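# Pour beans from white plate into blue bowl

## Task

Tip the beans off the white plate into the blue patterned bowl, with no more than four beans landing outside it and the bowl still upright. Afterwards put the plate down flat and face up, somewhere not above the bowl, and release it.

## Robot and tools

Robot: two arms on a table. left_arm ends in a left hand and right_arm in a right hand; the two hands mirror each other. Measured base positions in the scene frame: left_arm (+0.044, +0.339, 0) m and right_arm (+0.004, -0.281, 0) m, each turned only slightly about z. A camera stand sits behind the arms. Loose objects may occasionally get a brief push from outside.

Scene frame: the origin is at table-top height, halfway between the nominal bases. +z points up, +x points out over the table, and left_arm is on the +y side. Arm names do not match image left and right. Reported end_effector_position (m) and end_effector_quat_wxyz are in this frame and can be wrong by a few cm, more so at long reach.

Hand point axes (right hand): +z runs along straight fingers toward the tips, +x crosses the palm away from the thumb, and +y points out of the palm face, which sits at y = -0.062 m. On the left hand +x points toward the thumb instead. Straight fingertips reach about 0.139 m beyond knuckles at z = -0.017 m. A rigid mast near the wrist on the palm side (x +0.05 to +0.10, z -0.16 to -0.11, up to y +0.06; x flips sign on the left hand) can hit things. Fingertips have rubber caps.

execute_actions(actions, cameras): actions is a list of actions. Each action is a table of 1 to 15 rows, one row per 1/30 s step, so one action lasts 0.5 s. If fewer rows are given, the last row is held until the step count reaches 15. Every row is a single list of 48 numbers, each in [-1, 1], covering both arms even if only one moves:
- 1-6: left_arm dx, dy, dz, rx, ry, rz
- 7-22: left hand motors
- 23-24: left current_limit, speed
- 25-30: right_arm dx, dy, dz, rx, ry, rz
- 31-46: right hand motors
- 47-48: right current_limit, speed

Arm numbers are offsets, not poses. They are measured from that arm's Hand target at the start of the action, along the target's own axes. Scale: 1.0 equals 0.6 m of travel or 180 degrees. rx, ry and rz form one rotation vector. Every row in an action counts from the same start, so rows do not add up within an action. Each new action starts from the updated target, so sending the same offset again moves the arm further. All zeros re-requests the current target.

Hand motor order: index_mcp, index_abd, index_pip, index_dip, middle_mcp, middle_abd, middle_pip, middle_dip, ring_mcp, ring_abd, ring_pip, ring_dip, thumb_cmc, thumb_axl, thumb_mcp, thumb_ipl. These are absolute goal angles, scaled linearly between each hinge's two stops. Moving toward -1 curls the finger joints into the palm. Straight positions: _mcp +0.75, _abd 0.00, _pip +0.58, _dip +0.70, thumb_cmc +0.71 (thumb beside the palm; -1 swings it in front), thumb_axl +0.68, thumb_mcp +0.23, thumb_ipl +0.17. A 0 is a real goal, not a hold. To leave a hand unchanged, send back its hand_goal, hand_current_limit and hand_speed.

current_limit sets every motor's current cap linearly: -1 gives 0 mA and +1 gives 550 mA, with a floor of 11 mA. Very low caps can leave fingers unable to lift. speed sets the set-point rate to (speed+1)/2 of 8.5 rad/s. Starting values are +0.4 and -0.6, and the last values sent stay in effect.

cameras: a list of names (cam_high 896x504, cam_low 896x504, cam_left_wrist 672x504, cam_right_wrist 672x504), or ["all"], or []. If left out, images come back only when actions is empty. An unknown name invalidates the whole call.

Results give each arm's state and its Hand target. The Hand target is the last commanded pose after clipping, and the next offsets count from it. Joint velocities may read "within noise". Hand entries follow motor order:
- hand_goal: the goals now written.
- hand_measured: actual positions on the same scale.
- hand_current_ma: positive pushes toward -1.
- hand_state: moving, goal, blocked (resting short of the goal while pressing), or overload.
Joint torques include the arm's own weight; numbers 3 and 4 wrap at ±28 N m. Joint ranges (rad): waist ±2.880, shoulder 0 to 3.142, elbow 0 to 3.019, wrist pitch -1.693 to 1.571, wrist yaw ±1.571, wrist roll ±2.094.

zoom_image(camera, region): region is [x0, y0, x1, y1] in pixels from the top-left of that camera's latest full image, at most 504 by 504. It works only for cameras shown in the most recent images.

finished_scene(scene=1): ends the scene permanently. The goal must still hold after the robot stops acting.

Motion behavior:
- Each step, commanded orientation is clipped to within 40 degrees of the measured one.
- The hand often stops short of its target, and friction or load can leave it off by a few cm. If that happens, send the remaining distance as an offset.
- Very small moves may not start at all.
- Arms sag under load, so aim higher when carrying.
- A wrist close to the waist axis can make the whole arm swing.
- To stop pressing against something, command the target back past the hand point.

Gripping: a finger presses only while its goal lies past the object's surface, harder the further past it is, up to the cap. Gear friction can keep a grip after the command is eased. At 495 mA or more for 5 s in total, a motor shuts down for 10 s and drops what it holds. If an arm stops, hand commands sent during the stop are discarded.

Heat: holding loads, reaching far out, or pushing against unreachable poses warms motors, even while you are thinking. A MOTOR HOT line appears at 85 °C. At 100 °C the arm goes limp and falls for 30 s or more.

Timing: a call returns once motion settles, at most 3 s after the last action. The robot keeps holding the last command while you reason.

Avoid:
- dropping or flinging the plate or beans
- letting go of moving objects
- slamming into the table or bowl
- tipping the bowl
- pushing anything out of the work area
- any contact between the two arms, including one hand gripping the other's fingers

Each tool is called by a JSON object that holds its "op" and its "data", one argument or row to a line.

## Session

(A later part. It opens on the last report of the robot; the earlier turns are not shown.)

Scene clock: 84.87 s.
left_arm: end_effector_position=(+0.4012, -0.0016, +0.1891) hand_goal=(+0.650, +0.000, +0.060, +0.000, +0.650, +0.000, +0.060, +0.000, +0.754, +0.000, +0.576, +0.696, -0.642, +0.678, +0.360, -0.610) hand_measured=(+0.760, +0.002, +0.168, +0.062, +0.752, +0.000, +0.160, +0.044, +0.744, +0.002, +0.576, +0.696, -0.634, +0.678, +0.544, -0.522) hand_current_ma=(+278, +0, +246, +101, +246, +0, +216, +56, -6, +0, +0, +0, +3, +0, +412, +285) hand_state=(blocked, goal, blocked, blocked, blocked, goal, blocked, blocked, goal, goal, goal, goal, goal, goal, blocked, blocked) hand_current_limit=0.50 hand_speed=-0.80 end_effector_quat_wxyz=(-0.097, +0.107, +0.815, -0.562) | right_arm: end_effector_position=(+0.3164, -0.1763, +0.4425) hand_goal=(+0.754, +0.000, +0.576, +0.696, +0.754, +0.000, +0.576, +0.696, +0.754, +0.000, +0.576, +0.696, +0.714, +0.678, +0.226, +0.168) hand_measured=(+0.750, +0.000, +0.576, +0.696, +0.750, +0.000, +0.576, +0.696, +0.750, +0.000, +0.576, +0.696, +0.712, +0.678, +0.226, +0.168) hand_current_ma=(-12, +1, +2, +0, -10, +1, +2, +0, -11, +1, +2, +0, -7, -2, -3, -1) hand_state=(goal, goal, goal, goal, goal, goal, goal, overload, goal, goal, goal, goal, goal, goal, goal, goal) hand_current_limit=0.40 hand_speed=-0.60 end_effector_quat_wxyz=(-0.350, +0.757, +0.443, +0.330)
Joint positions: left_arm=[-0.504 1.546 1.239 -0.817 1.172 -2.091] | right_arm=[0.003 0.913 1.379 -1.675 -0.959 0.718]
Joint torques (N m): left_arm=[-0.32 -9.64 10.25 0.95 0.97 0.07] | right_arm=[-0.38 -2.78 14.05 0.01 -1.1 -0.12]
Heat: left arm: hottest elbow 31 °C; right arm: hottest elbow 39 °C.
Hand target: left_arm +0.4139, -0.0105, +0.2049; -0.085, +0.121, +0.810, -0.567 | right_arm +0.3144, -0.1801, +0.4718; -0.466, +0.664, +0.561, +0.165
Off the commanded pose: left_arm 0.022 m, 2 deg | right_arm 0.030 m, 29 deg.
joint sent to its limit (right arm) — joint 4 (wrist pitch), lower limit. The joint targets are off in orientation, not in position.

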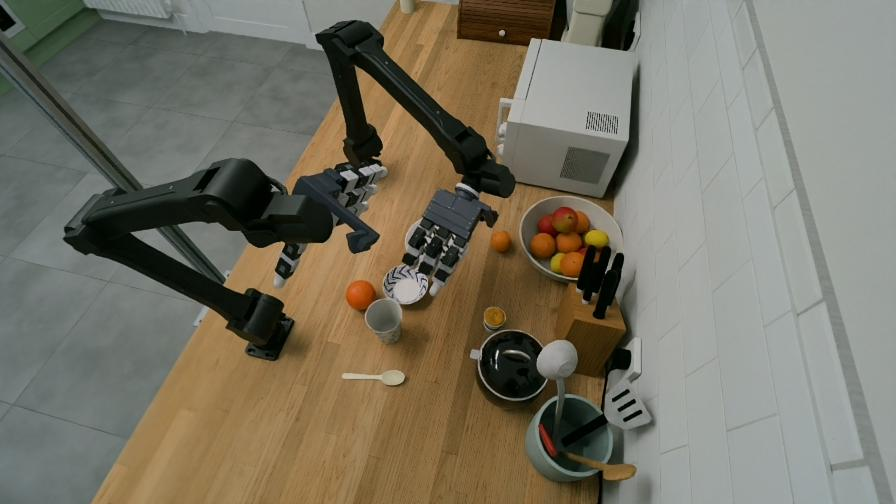

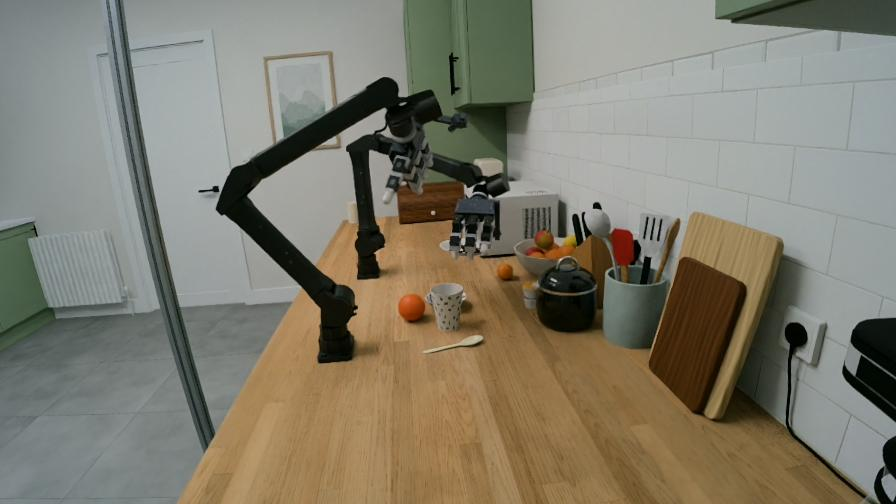

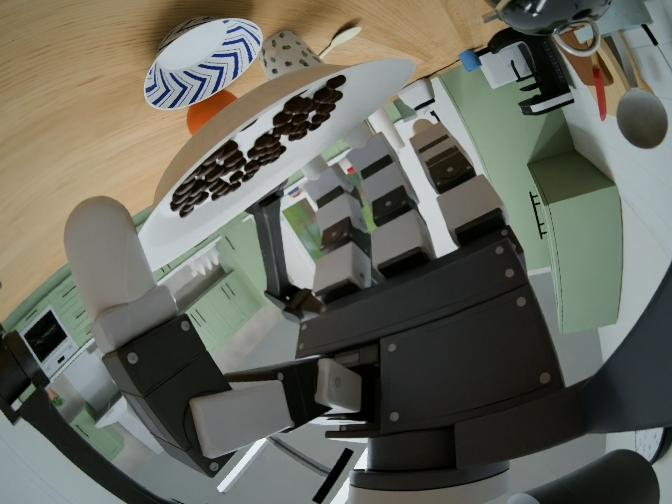

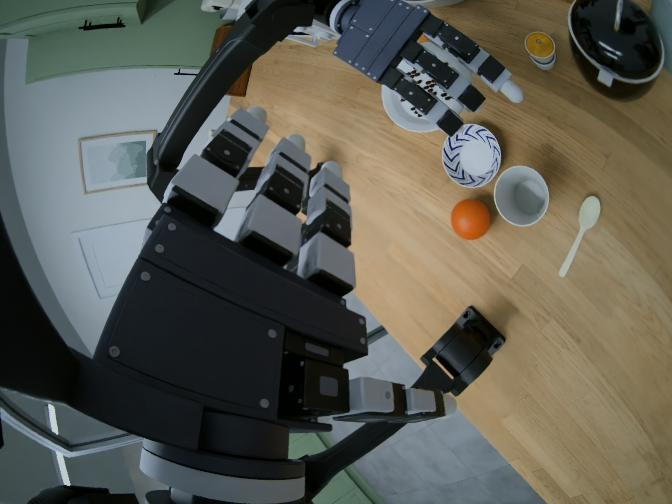

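{"op": "execute_actions", "data": {
  "actions": [
    [[-0.0213,-0.015,0.0414,0,0.0157,0.0057,0.65,0,0.06,0.0,0.65,0,0.06,0.0,0.754,0,0.576,0.696,-0.643,0.678,0.36,-0.61,0.5,-0.8,0,0,0,0,0,0,0.754,0,0.576,0.696,0.754,0,0.576,0.696,0.754,0,0.576,0.696,0.714,0.678,0.226,0.168,0.4,-0.6]],
    [[-0.0235,-0.0147,0.0404,0,0.0157,0.0057,0.65,0,0.06,0.0,0.65,0,0.06,0.0,0.754,0,0.576,0.696,-0.643,0.678,0.36,-0.61,0.5,-0.8,0,0,0,0,0,0,0.754,0,0.576,0.696,0.754,0,0.576,0.696,0.754,0,0.576,0.696,0.714,0.678,0.226,0.168,0.4,-0.6]]
  ],
  "cameras": ["cam_high","cam_low","cam_left_wrist","cam_right_wrist"]
}}

{"op": "zoom_image", "data": {
  "camera": "cam_high",
  "region": [320, 150, 520, 350]
}}

{"op": "zoom_image", "data": {
  "camera": "cam_right_wrist",
  "region": [340, 20, 600, 260]
}}

{"op": "zoom_image", "data": {
  "camera": "cam_low",
  "region": [360, 170, 560, 350]
}}

Scene clock: 91.20 s.
left_arm: end_effector_position=(+0.4108, -0.0600, +0.1889) hand_goal=(+0.650, +0.000, +0.060, +0.000, +0.650, +0.000, +0.060, +0.000, +0.754, +0.000, +0.576, +0.696, -0.642, +0.678, +0.360, -0.610) hand_measured=(+0.760, +0.002, +0.168, +0.062, +0.752, +0.000, +0.160, +0.044, +0.744, +0.002, +0.576, +0.696, -0.634, +0.678, +0.544, -0.522) hand_current_ma=(+278, +0, +246, +101, +246, +0, +216, +56, -6, +0, +0, +0, +3, +0, +413, +285) hand_state=(blocked, goal, blocked, blocked, blocked, goal, blocked, blocked, goal, goal, goal, goal, goal, goal, blocked, blocked) hand_current_limit=0.50 hand_speed=-0.80 end_effector_quat_wxyz=(-0.127, +0.150, +0.808, -0.556) | right_arm: end_effector_position=(+0.3164, -0.1763, +0.4425) hand_goal=(+0.754, +0.000, +0.576, +0.696, +0.754, +0.000, +0.576, +0.696, +0.754, +0.000, +0.576, +0.696, +0.714, +0.678, +0.226, +0.168) hand_measured=(+0.750, +0.000, +0.576, +0.696, +0.750, +0.000, +0.576, +0.696, +0.750, +0.000, +0.576, +0.696, +0.712, +0.678, +0.226, +0.168) hand_current_ma=(-12, +1, +2, +0, -10, +1, +2, +0, -11, +1, +2, +0, -7, -2, -3, -1) hand_state=(goal, goal, goal, goal, goal, goal, goal, overload, goal, goal, goal, goal, goal, goal, goal, goal) hand_current_limit=0.40 hand_speed=-0.60 end_effector_quat_wxyz=(-0.350, +0.757, +0.443, +0.330)
Joint positions: left_arm=[-0.596 1.682 1.409 -0.886 1.179 -2.053] | right_arm=[0.003 0.913 1.379 -1.675 -0.959 0.718]
Joint torques (N m): left_arm=[0.09 -11.22 10.17 1.02 1 0.04] | right_arm=[-0.5 -2.73 14.06 -0.01 -1.09 -0.11]
Heat: left arm: hottest elbow 31 °C; right arm: hottest elbow 39 °C.
Hand target: left_arm +0.4230, -0.0686, +0.2048; -0.115, +0.163, +0.803, -0.562 | right_arm +0.3144, -0.1801, +0.4718; -0.466, +0.664, +0.561, +0.165
Off the commanded pose: left_arm 0.022 m, 2 deg | right_arm 0.030 m, 29 deg.
joint sent to its limit (right arm) — joint 4 (wrist pitch), lower limit. The joint targets are off in orientation, not in position.

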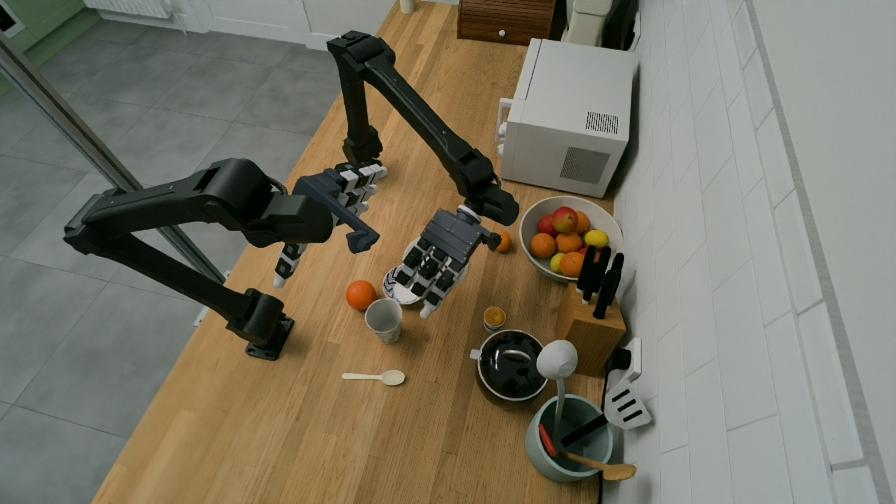

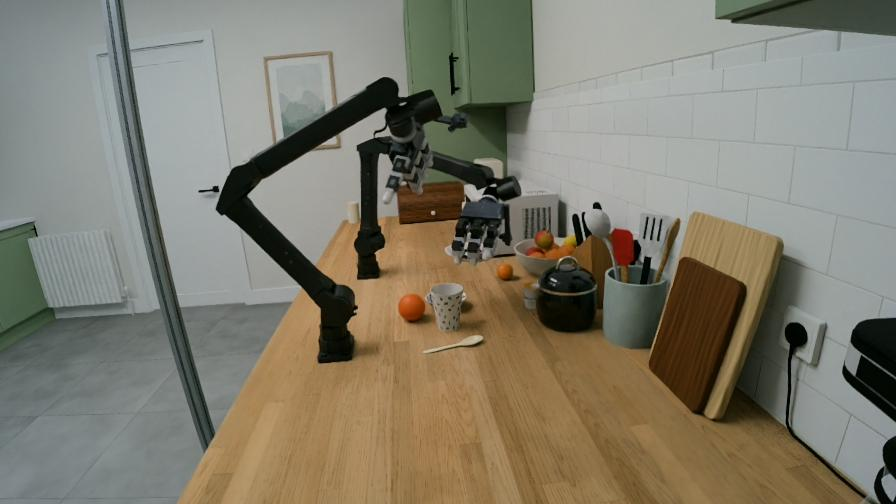

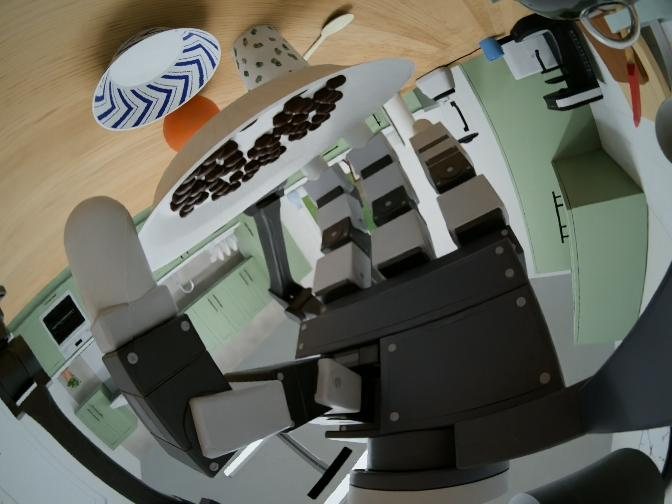

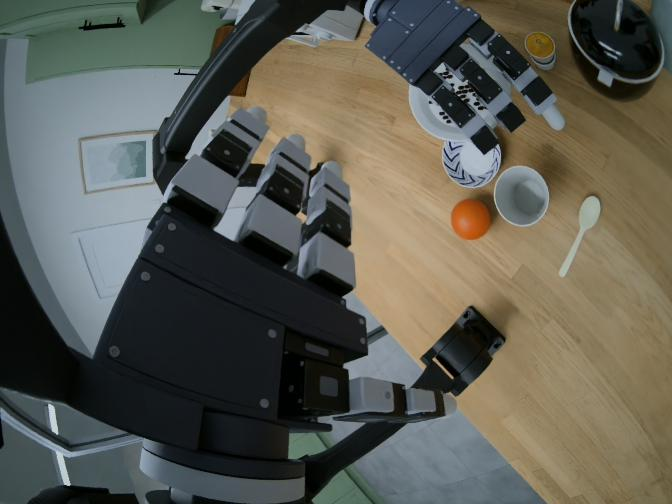

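Scaled by 2.520 from the camera's 896x504 image, which has a finer 1280x720 frame.

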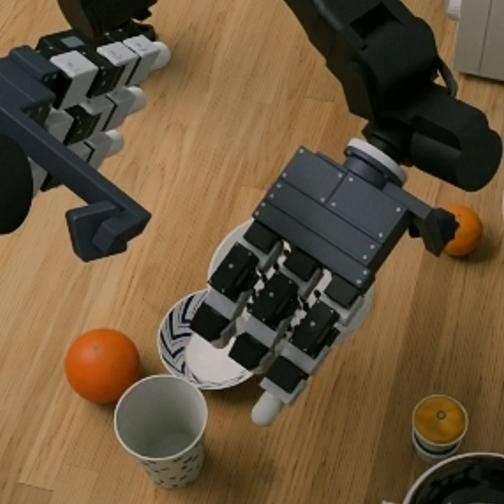

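Scaled by 1.938 from the camera's 672x504 image, which has a finer 960x720 frame.

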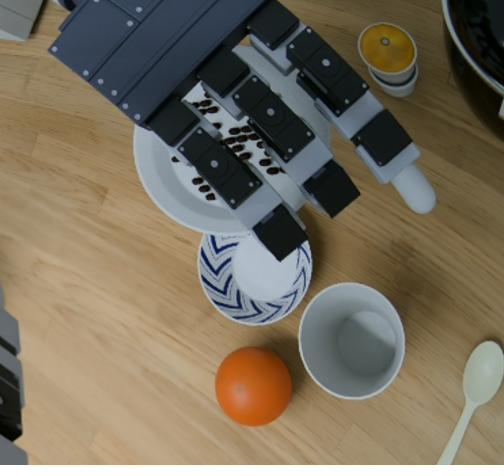

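Scaled by 2.520 from the camera's 896x504 image, which has a finer 1280x720 frame.

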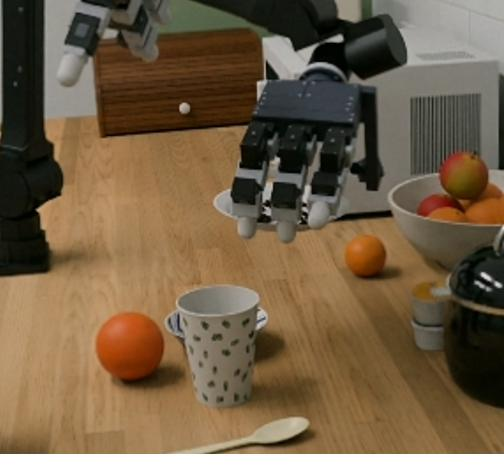

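{"op": "execute_actions", "data": {
  "actions": [
    [[0,0.0313,0.0114,0,-0.0095,0.0261,0.65,0,0.06,0.0,0.65,0,0.06,0.0,0.754,0,0.576,0.696,-0.643,0.678,0.36,-0.61,0.5,-0.8,0,0,0,0,0,0,0.754,0,0.576,0.696,0.754,0,0.576,0.696,0.754,0,0.576,0.696,0.714,0.678,0.226,0.168,0.4,-0.6]],
    [[0,0.0313,0.0114,0,-0.0095,0.0261,0.65,0,0.06,0.0,0.65,0,0.06,0.0,0.754,0,0.576,0.696,-0.643,0.678,0.36,-0.61,0.5,-0.8,0,0,0,0,0,0,0.754,0,0.576,0.696,0.754,0,0.576,0.696,0.754,0,0.576,0.696,0.714,0.678,0.226,0.168,0.4,-0.6]]
  ],
  "cameras": ["cam_high","cam_low","cam_left_wrist","cam_right_wrist"]
}}

{"op": "zoom_image", "data": {
  "camera": "cam_high",
  "region": [320, 150, 520, 350]
}}

{"op": "zoom_image", "data": {
  "camera": "cam_right_wrist",
  "region": [380, 20, 600, 230]
}}

{"op": "zoom_image", "data": {
  "camera": "cam_low",
  "region": [380, 200, 520, 340]
}}

Scene clock: 95.10 s.
left_arm: end_effector_position=(+0.4236, -0.0641, +0.1488) hand_goal=(+0.650, +0.000, +0.060, +0.000, +0.650, +0.000, +0.060, +0.000, +0.754, +0.000, +0.576, +0.696, -0.642, +0.678, +0.360, -0.610) hand_measured=(+0.760, +0.002, +0.168, +0.062, +0.752, +0.000, +0.160, +0.044, +0.744, +0.002, +0.576, +0.696, -0.634, +0.678, +0.544, -0.522) hand_current_ma=(+278, +0, +246, +101, +246, +0, +216, +56, -6, +0, +0, +0, +3, +0, +412, +285) hand_state=(blocked, goal, blocked, blocked, blocked, goal, blocked, blocked, goal, goal, goal, goal, goal, goal, blocked, blocked) hand_current_limit=0.50 hand_speed=-0.80 end_effector_quat_wxyz=(-0.061, +0.198, +0.796, -0.568) | right_arm: end_effector_position=(+0.3164, -0.1763, +0.4425) hand_goal=(+0.754, +0.000, +0.576, +0.696, +0.754, +0.000, +0.576, +0.696, +0.754, +0.000, +0.576, +0.696, +0.714, +0.678, +0.226, +0.168) hand_measured=(+0.750, +0.000, +0.576, +0.696, +0.750, +0.000, +0.576, +0.696, +0.750, +0.000, +0.576, +0.696, +0.712, +0.678, +0.226, +0.168) hand_current_ma=(-12, +1, +2, +0, -10, +1, +2, +0, -11, +1, +2, +0, -7, -2, -3, -1) hand_state=(goal, goal, goal, goal, goal, goal, goal, overload, goal, goal, goal, goal, goal, goal, goal, goal) hand_current_limit=0.40 hand_speed=-0.60 end_effector_quat_wxyz=(-0.350, +0.757, +0.443, +0.330)
Joint positions: left_arm=[-0.597 1.673 1.281 -0.638 1.155 -2.015] | right_arm=[0.003 0.913 1.379 -1.675 -0.959 0.718]
Joint torques (N m): left_arm=[-0.5 -13.98 6.63 2.22 0.79 -0.03] | right_arm=[-0.38 -2.73 14.08 0.01 -1.1 -0.12]
Heat: left arm: hottest elbow 32 °C; right arm: hottest elbow 39 °C.
Hand target: left_arm +0.4246, -0.0692, +0.1650; -0.044, +0.211, +0.790, -0.574 | right_arm +0.3144, -0.1801, +0.4718; -0.466, +0.664, +0.561, +0.165
Off the commanded pose: left_arm 0.017 m, 3 deg | right_arm 0.030 m, 29 deg.
joint sent to its limit (right arm) — joint 4 (wrist pitch), lower limit. The joint targets are off in orientation, not in position.

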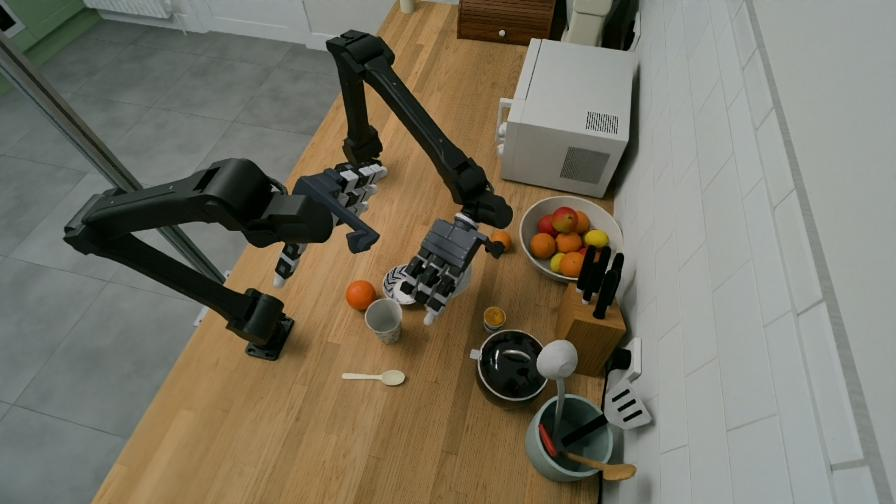

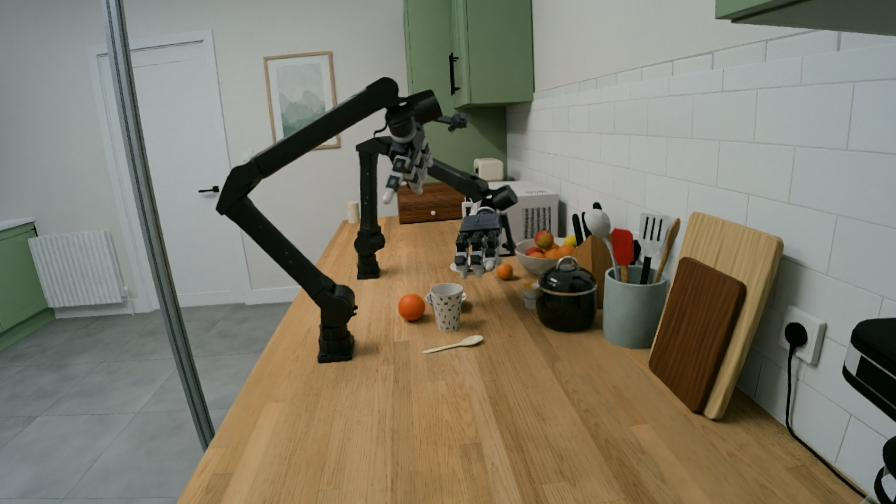

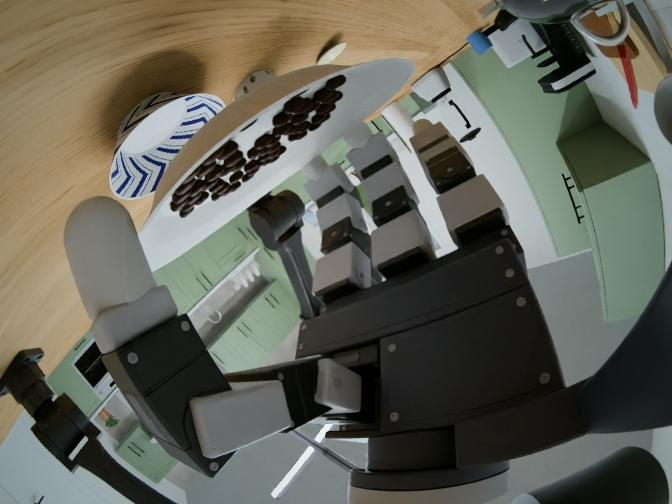

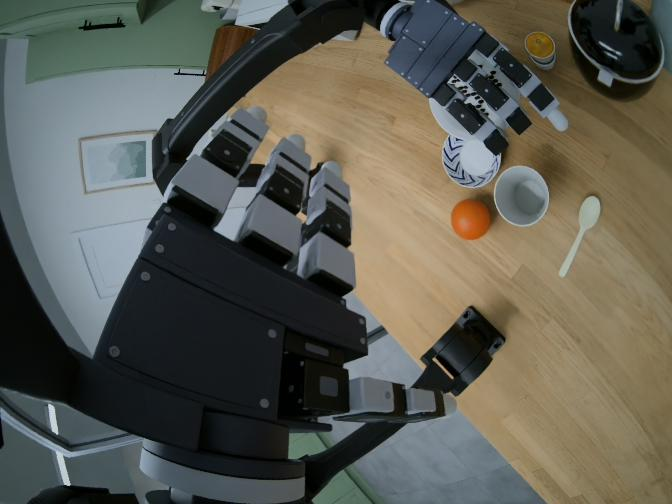

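Scaled by 2.520 from the camera's 896x504 image, which has a finer 1280x720 frame.

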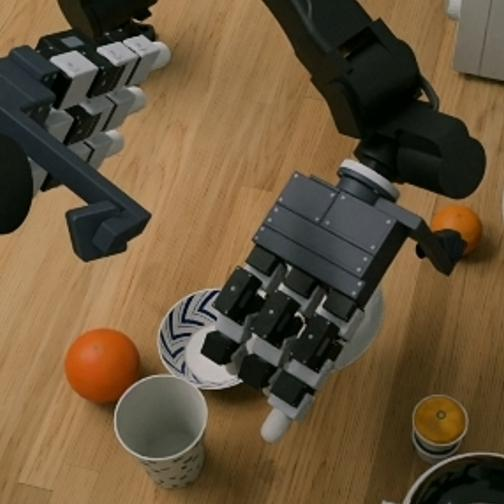

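Scaled by 2.291 from the camera's 672x504 image, which has a finer 960x720 frame.

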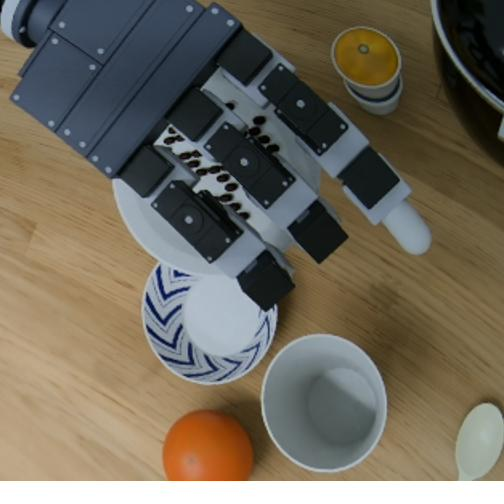

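Scaled by 3.600 from the camera's 896x504 image, which has a finer 1280x720 frame.

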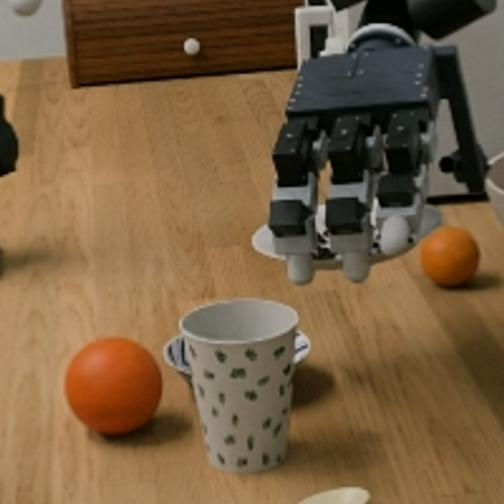

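{"op": "execute_actions", "data": {
  "actions": [
    [[0.006,-0.0016,0.0021,-0.0018,-0.0209,0.0338,0.65,0,0.06,0.0,0.65,0,0.06,0.0,0.754,0,0.576,0.696,-0.643,0.678,0.36,-0.61,0.5,-0.8,0,0,0,0,0,0,0.754,0,0.576,0.696,0.754,0,0.576,0.696,0.754,0,0.576,0.696,0.714,0.678,0.226,0.168,0.4,-0.6]],
    [[0.006,-0.0016,0.0021,-0.0018,-0.0209,0.0338,0.65,0,0.06,0.0,0.65,0,0.06,0.0,0.754,0,0.576,0.696,-0.643,0.678,0.36,-0.61,0.5,-0.8,0,0,0,0,0,0,0.754,0,0.576,0.696,0.754,0,0.576,0.696,0.754,0,0.576,0.696,0.714,0.678,0.226,0.168,0.4,-0.6]]
  ],
  "cameras": ["cam_high","cam_low","cam_left_wrist","cam_right_wrist"]
}}

{"op": "zoom_image", "data": {
  "camera": "cam_right_wrist",
  "region": [400, 20, 600, 220]
}}

{"op": "zoom_image", "data": {
  "camera": "cam_low",
  "region": [380, 200, 520, 340]
}}

Scene clock: 101.83 s.
left_arm: end_effector_position=(+0.4149, -0.0644, +0.1482) hand_goal=(+0.650, +0.000, +0.060, +0.000, +0.650, +0.000, +0.060, +0.000, +0.754, +0.000, +0.576, +0.696, -0.642, +0.678, +0.360, -0.610) hand_measured=(+0.760, +0.002, +0.168, +0.062, +0.752, +0.000, +0.160, +0.044, +0.744, +0.002, +0.576, +0.696, -0.632, +0.678, +0.544, -0.522) hand_current_ma=(+278, +0, +246, +101, +246, +0, +216, +56, -6, +0, +0, +0, +4, +0, +412, +285) hand_state=(blocked, goal, blocked, blocked, blocked, goal, blocked, blocked, goal, goal, goal, goal, goal, goal, blocked, blocked) hand_current_limit=0.50 hand_speed=-0.80 end_effector_quat_wxyz=(+0.054, +0.247, +0.776, -0.578) | right_arm: end_effector_position=(+0.3164, -0.1763, +0.4425) hand_goal=(+0.754, +0.000, +0.576, +0.696, +0.754, +0.000, +0.576, +0.696, +0.754, +0.000, +0.576, +0.696, +0.714, +0.678, +0.226, +0.168) hand_measured=(+0.750, +0.000, +0.576, +0.696, +0.750, +0.000, +0.576, +0.696, +0.750, +0.000, +0.576, +0.696, +0.712, +0.678, +0.226, +0.168) hand_current_ma=(-12, +1, +2, +0, -10, +1, +2, +0, -11, +1, +2, +0, -7, -2, -3, -1) hand_state=(goal, goal, goal, goal, goal, goal, goal, overload, goal, goal, goal, goal, goal, goal, goal, goal) hand_current_limit=0.40 hand_speed=-0.60 end_effector_quat_wxyz=(-0.350, +0.757, +0.443, +0.330)
Joint positions: left_arm=[-0.626 1.537 1.064 -0.265 1.065 -2.068] | right_arm=[0.003 0.913 1.379 -1.675 -0.959 0.718]
Joint torques (N m): left_arm=[-0.44 -11.63 6.87 2.86 0.55 -0.01] | right_arm=[-0.44 -2.73 14.05 -0.01 -1.1 -0.12]
Heat: left arm: hottest elbow 32 °C; right arm: hottest elbow 39 °C.
Hand target: left_arm +0.4167, -0.0693, +0.1641; +0.070, +0.256, +0.767, -0.584 | right_arm +0.3144, -0.1801, +0.4718; -0.466, +0.664, +0.561, +0.165
Off the commanded pose: left_arm 0.017 m, 2 deg | right_arm 0.030 m, 29 deg.
joint sent to its limit (right arm) — joint 4 (wrist pitch), lower limit. The joint targets are off in orientation, not in position.

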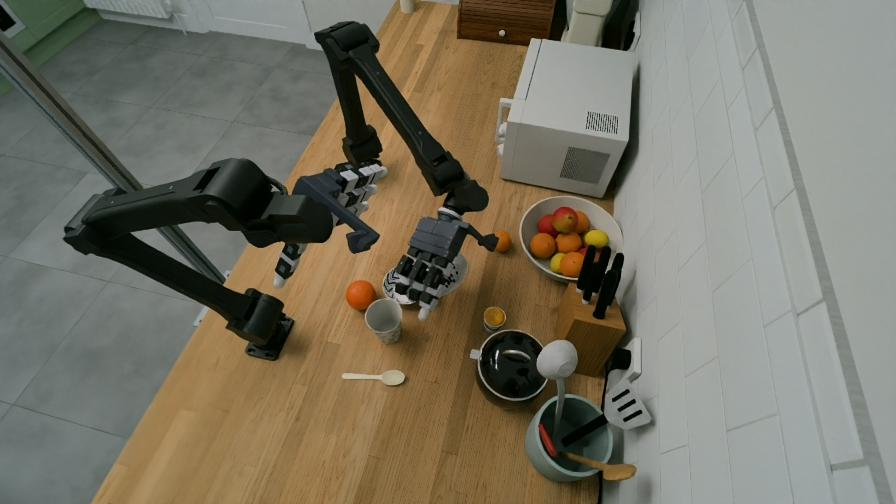

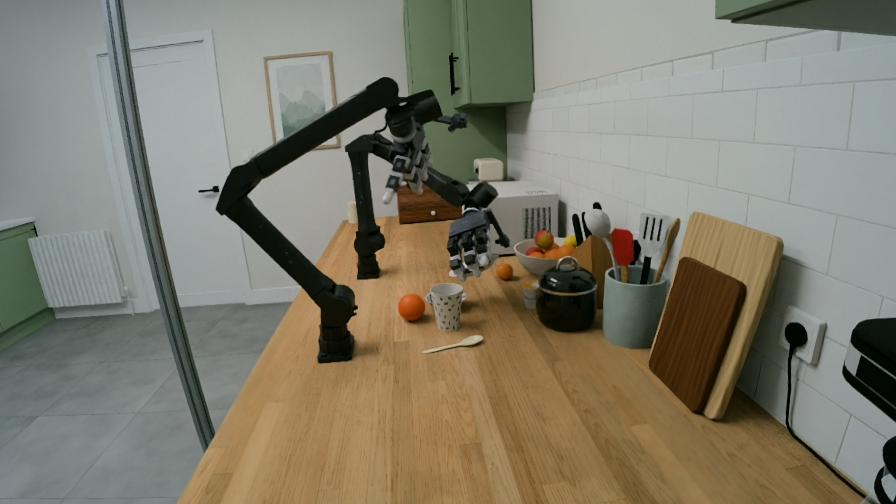

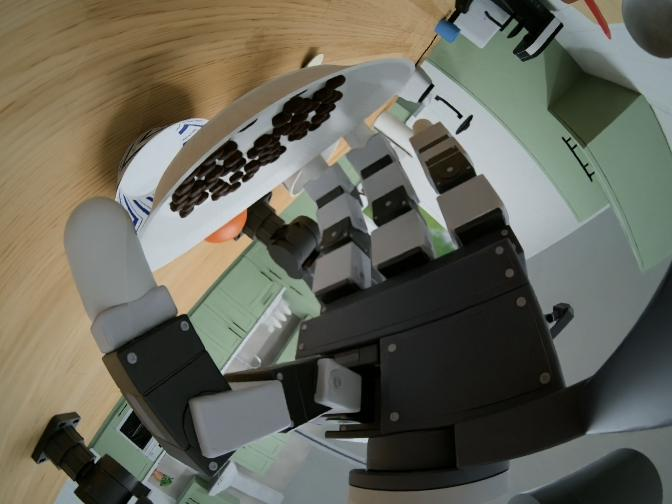

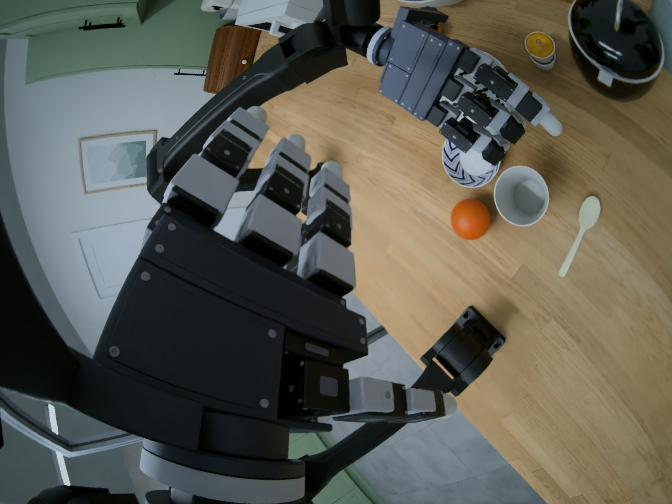

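Scaled by 2.520 from the camera's 672x504 image, which has a finer 960x720 frame.

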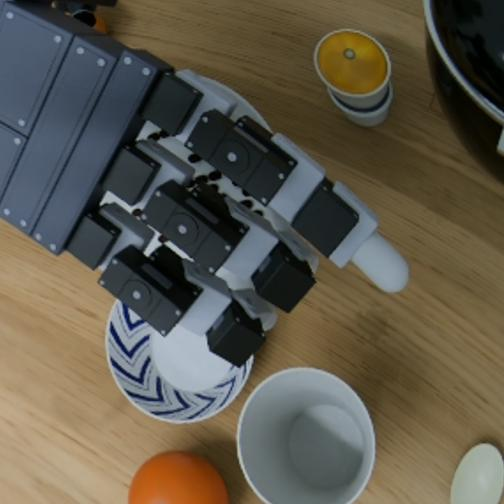

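Scaled by 3.600 from the camera's 896x504 image, which has a finer 1280x720 frame.

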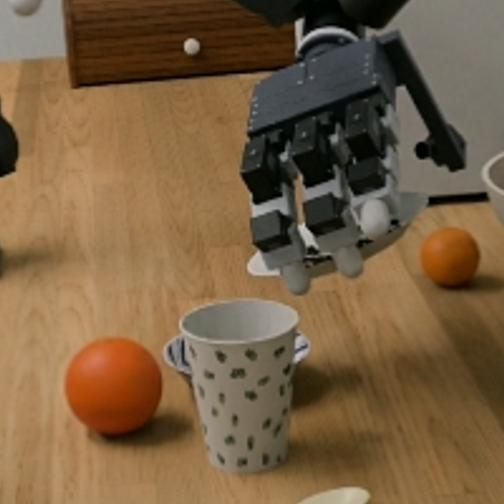

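{"op": "execute_actions", "data": {
  "actions": [
    [[-0.0054,-0.0035,0.0154,0,-0.0076,0.0209,0.65,0,0.06,0.0,0.65,0,0.06,0.0,0.754,0,0.576,0.696,-0.643,0.678,0.36,-0.61,0.5,-0.8,0,0,0,0,0,0,0.754,0,0.576,0.696,0.754,0,0.576,0.696,0.754,0,0.576,0.696,0.714,0.678,0.226,0.168,0.4,-0.6]],
    [[-0.0054,-0.0035,0.0154,0,-0.0076,0.0209,0.65,0,0.06,0.0,0.65,0,0.06,0.0,0.754,0,0.576,0.696,-0.643,0.678,0.36,-0.61,0.5,-0.8,0,0,0,0,0,0,0.754,0,0.576,0.696,0.754,0,0.576,0.696,0.754,0,0.576,0.696,0.714,0.678,0.226,0.168,0.4,-0.6]]
  ],
  "cameras": ["cam_high","cam_low","cam_left_wrist","cam_right_wrist"]
}}

{"op": "zoom_image", "data": {
  "camera": "cam_right_wrist",
  "region": [400, 20, 600, 220]
}}

{"op": "zoom_image", "data": {
  "camera": "cam_left_wrist",
  "region": [60, 30, 440, 300]
}}

Scene clock: 105.00 s.
left_arm: end_effector_position=(+0.4140, -0.0845, +0.1468) hand_goal=(+0.650, +0.000, +0.060, +0.000, +0.650, +0.000, +0.060, +0.000, +0.754, +0.000, +0.576, +0.696, -0.642, +0.678, +0.360, -0.610) hand_measured=(+0.760, +0.002, +0.168, +0.062, +0.752, +0.000, +0.160, +0.044, +0.744, +0.002, +0.576, +0.696, -0.632, +0.678, +0.544, -0.522) hand_current_ma=(+278, +0, +246, +101, +245, +0, +216, +56, -6, +0, +0, +0, +5, +0, +412, +285) hand_state=(blocked, goal, blocked, blocked, blocked, goal, blocked, blocked, goal, goal, goal, goal, goal, goal, blocked, blocked) hand_current_limit=0.50 hand_speed=-0.80 end_effector_quat_wxyz=(+0.107, +0.280, +0.759, -0.578) | right_arm: end_effector_position=(+0.3164, -0.1763, +0.4425) hand_goal=(+0.754, +0.000, +0.576, +0.696, +0.754, +0.000, +0.576, +0.696, +0.754, +0.000, +0.576, +0.696, +0.714, +0.678, +0.226, +0.168) hand_measured=(+0.750, +0.000, +0.576, +0.696, +0.750, +0.000, +0.576, +0.696, +0.750, +0.000, +0.576, +0.696, +0.712, +0.678, +0.226, +0.168) hand_current_ma=(-12, +1, +2, +0, -10, +1, +2, +0, -11, +1, +2, +0, -7, -2, -3, -1) hand_state=(goal, goal, goal, goal, goal, goal, goal, overload, goal, goal, goal, goal, goal, goal, goal, goal) hand_current_limit=0.40 hand_speed=-0.60 end_effector_quat_wxyz=(-0.350, +0.757, +0.443, +0.330)
Joint positions: left_arm=[-0.673 1.526 1.011 -0.099 1.005 -2.069] | right_arm=[0.003 0.913 1.379 -1.675 -0.959 0.718]
Joint torques (N m): left_arm=[-0.21 -11.58 6.74 3 0.45 0.06] | right_arm=[-0.5 -2.78 14.06 -0.02 -1.1 -0.11]
Heat: left arm: hottest elbow 32 °C; right arm: hottest elbow 40 °C.
Hand target: left_arm +0.4167, -0.0893, +0.1649; +0.126, +0.292, +0.747, -0.584 | right_arm +0.3144, -0.1801, +0.4718; -0.466, +0.664, +0.561, +0.165
Off the commanded pose: left_arm 0.019 m, 3 deg | right_arm 0.030 m, 29 deg.
joint sent to its limit (right arm) — joint 4 (wrist pitch), lower limit. The joint targets are off in orientation, not in position.

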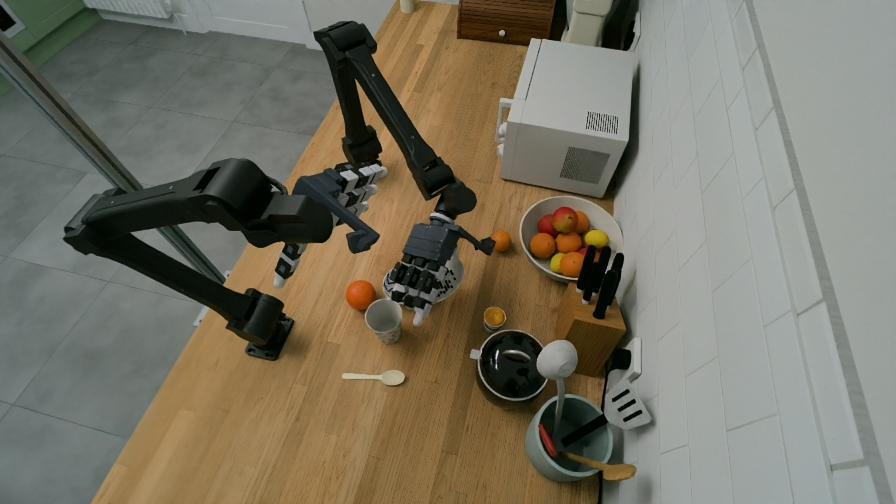

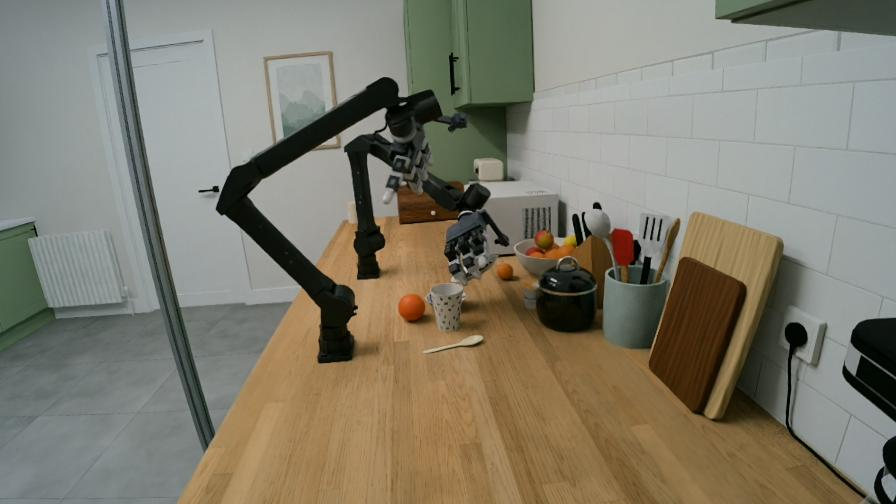

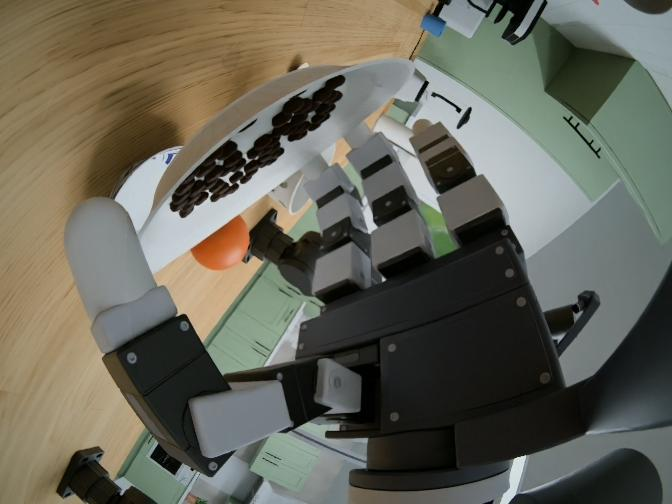

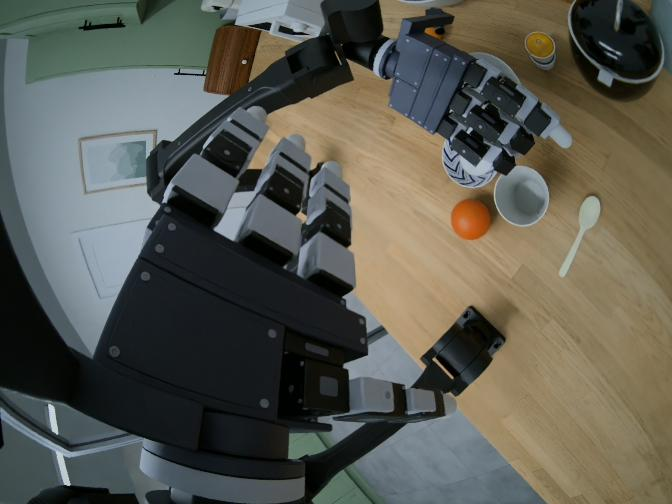

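Scaled by 2.520 from the camera's 672x504 image, which has a finer 960x720 frame.

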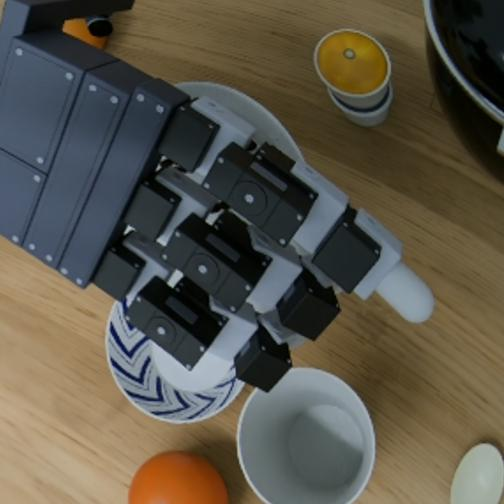

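Scaled by 1.326 from the camera's 672x504 image, which has a finer 960x720 frame.

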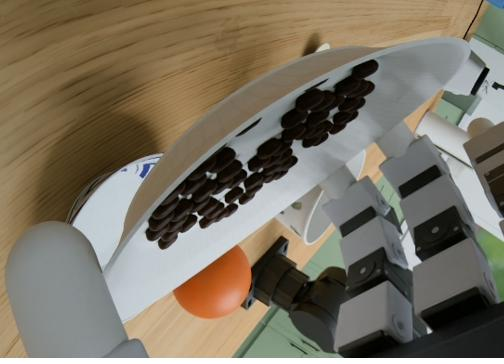

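{"op": "execute_actions", "data": {
  "actions": [
    [[0.0066,-0.0013,-0.007,-0.0097,-0.0241,0.0208,0.65,0,0.06,0.0,0.65,0,0.06,0.0,0.754,0,0.576,0.696,-0.643,0.678,0.36,-0.61,0.5,-0.8,0,0,0,0,0,0,0.754,0,0.576,0.696,0.754,0,0.576,0.696,0.754,0,0.576,0.696,0.714,0.678,0.226,0.168,0.4,-0.6]],
    [[0.0066,-0.0013,-0.007,-0.0097,-0.0241,0.0208,0.65,0,0.06,0.0,0.65,0,0.06,0.0,0.754,0,0.576,0.696,-0.643,0.678,0.36,-0.61,0.5,-0.8,0,0,0,0,0,0,0.754,0,0.576,0.696,0.754,0,0.576,0.696,0.754,0,0.576,0.696,0.714,0.678,0.226,0.168,0.4,-0.6]]
  ],
  "cameras": ["cam_low","cam_left_wrist","cam_right_wrist"]
}}

{"op": "zoom_image", "data": {
  "camera": "cam_left_wrist",
  "region": [60, 30, 440, 300]
}}

{"op": "zoom_image", "data": {
  "camera": "cam_low",
  "region": [380, 200, 520, 340]
}}

Scene clock: 107.27 s.
left_arm: end_effector_position=(+0.4091, -0.0742, +0.1457) hand_goal=(+0.650, +0.000, +0.060, +0.000, +0.650, +0.000, +0.060, +0.000, +0.754, +0.000, +0.576, +0.696, -0.642, +0.678, +0.360, -0.610) hand_measured=(+0.760, +0.002, +0.168, +0.062, +0.752, +0.000, +0.160, +0.044, +0.744, +0.002, +0.576, +0.696, -0.630, +0.678, +0.544, -0.522) hand_current_ma=(+278, +0, +246, +101, +245, +0, +216, +56, -6, +0, +0, +0, +6, +0, +412, +285) hand_state=(blocked, goal, blocked, blocked, blocked, goal, blocked, blocked, goal, goal, goal, goal, goal, goal, blocked, blocked) hand_current_limit=0.50 hand_speed=-0.80 end_effector_quat_wxyz=(+0.212, +0.284, +0.745, -0.564) | right_arm: end_effector_position=(+0.3164, -0.1763, +0.4425) hand_goal=(+0.754, +0.000, +0.576, +0.696, +0.754, +0.000, +0.576, +0.696, +0.754, +0.000, +0.576, +0.696, +0.714, +0.678, +0.226, +0.168) hand_measured=(+0.750, +0.000, +0.576, +0.696, +0.750, +0.000, +0.576, +0.696, +0.750, +0.000, +0.576, +0.696, +0.712, +0.678, +0.226, +0.168) hand_current_ma=(-12, +1, +2, +0, -10, +1, +2, +0, -11, +1, +2, +0, -7, -2, -3, -1) hand_state=(goal, goal, goal, goal, goal, goal, goal, overload, goal, goal, goal, goal, goal, goal, goal, goal) hand_current_limit=0.40 hand_speed=-0.60 end_effector_quat_wxyz=(-0.350, +0.757, +0.443, +0.330)
Joint positions: left_arm=[-0.707 1.439 0.839 0.176 0.846 -2.092] | right_arm=[0.003 0.913 1.379 -1.675 -0.959 0.718]
Joint torques (N m): left_arm=[-0.38 -10.34 6.86 3.36 0.26 0.01] | right_arm=[-0.38 -2.67 14.06 -0.02 -1.1 -0.12]
Heat: left arm: hottest elbow 32 °C; right arm: hottest elbow 40 °C.
Hand target: left_arm +0.4104, -0.0795, +0.1639; +0.229, +0.291, +0.732, -0.572 | right_arm +0.3144, -0.1801, +0.4718; -0.466, +0.664, +0.561, +0.165
Off the commanded pose: left_arm 0.019 m, 3 deg | right_arm 0.030 m, 29 deg.
joint sent to its limit (right arm) — joint 4 (wrist pitch), lower limit. The joint targets are off in orientation, not in position.
Images, in order (width x height): cam_low 896x504, cam_left_wrist 672x504, cam_right_wrist 672x504.

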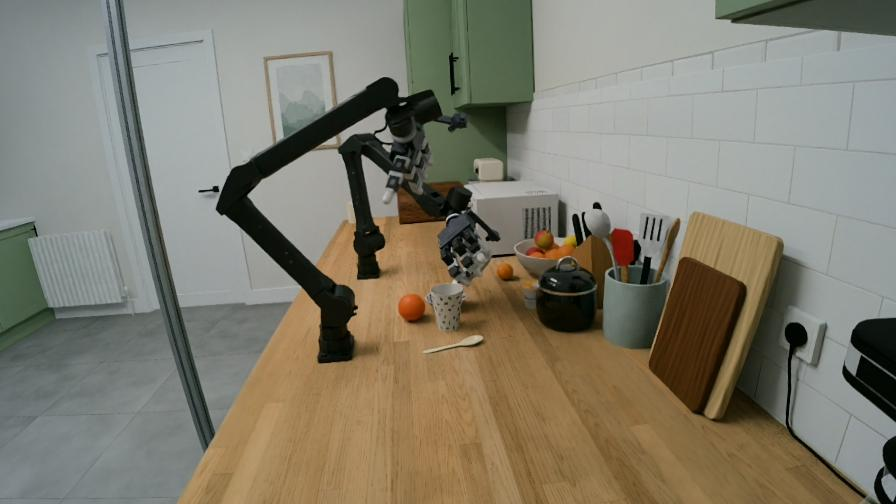

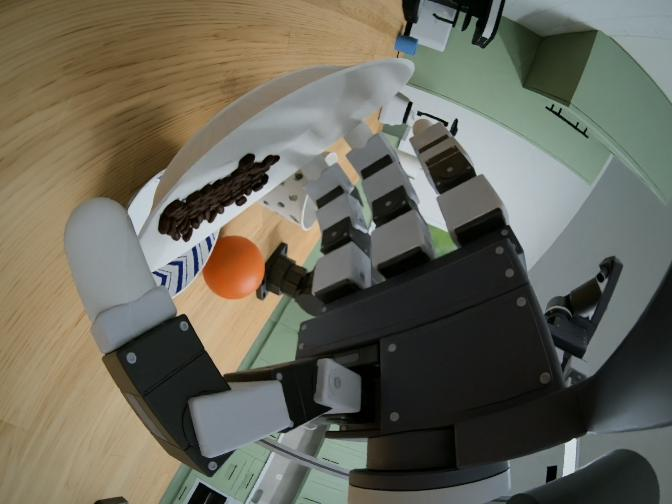

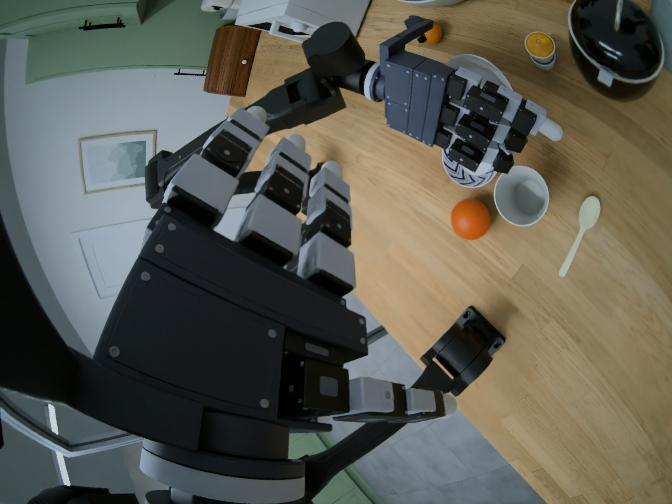

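Scaled by 1.326 from the camera's 672x504 image, which has a finer 960x720 frame.

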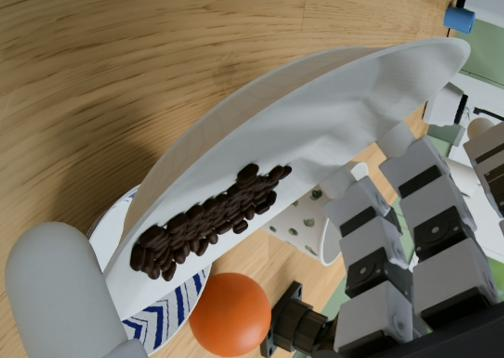

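Scaled by 3.600 from the camera's 896x504 image, which has a finer 1280x720 frame.

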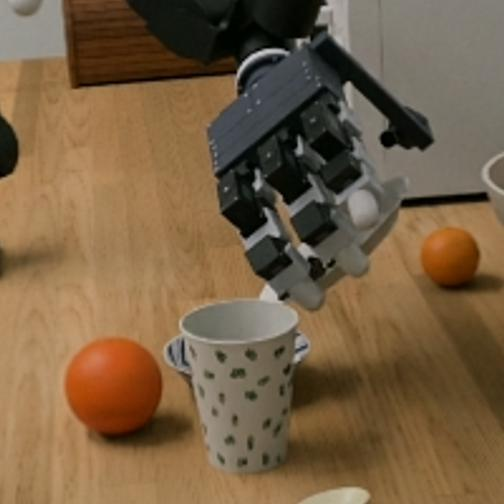

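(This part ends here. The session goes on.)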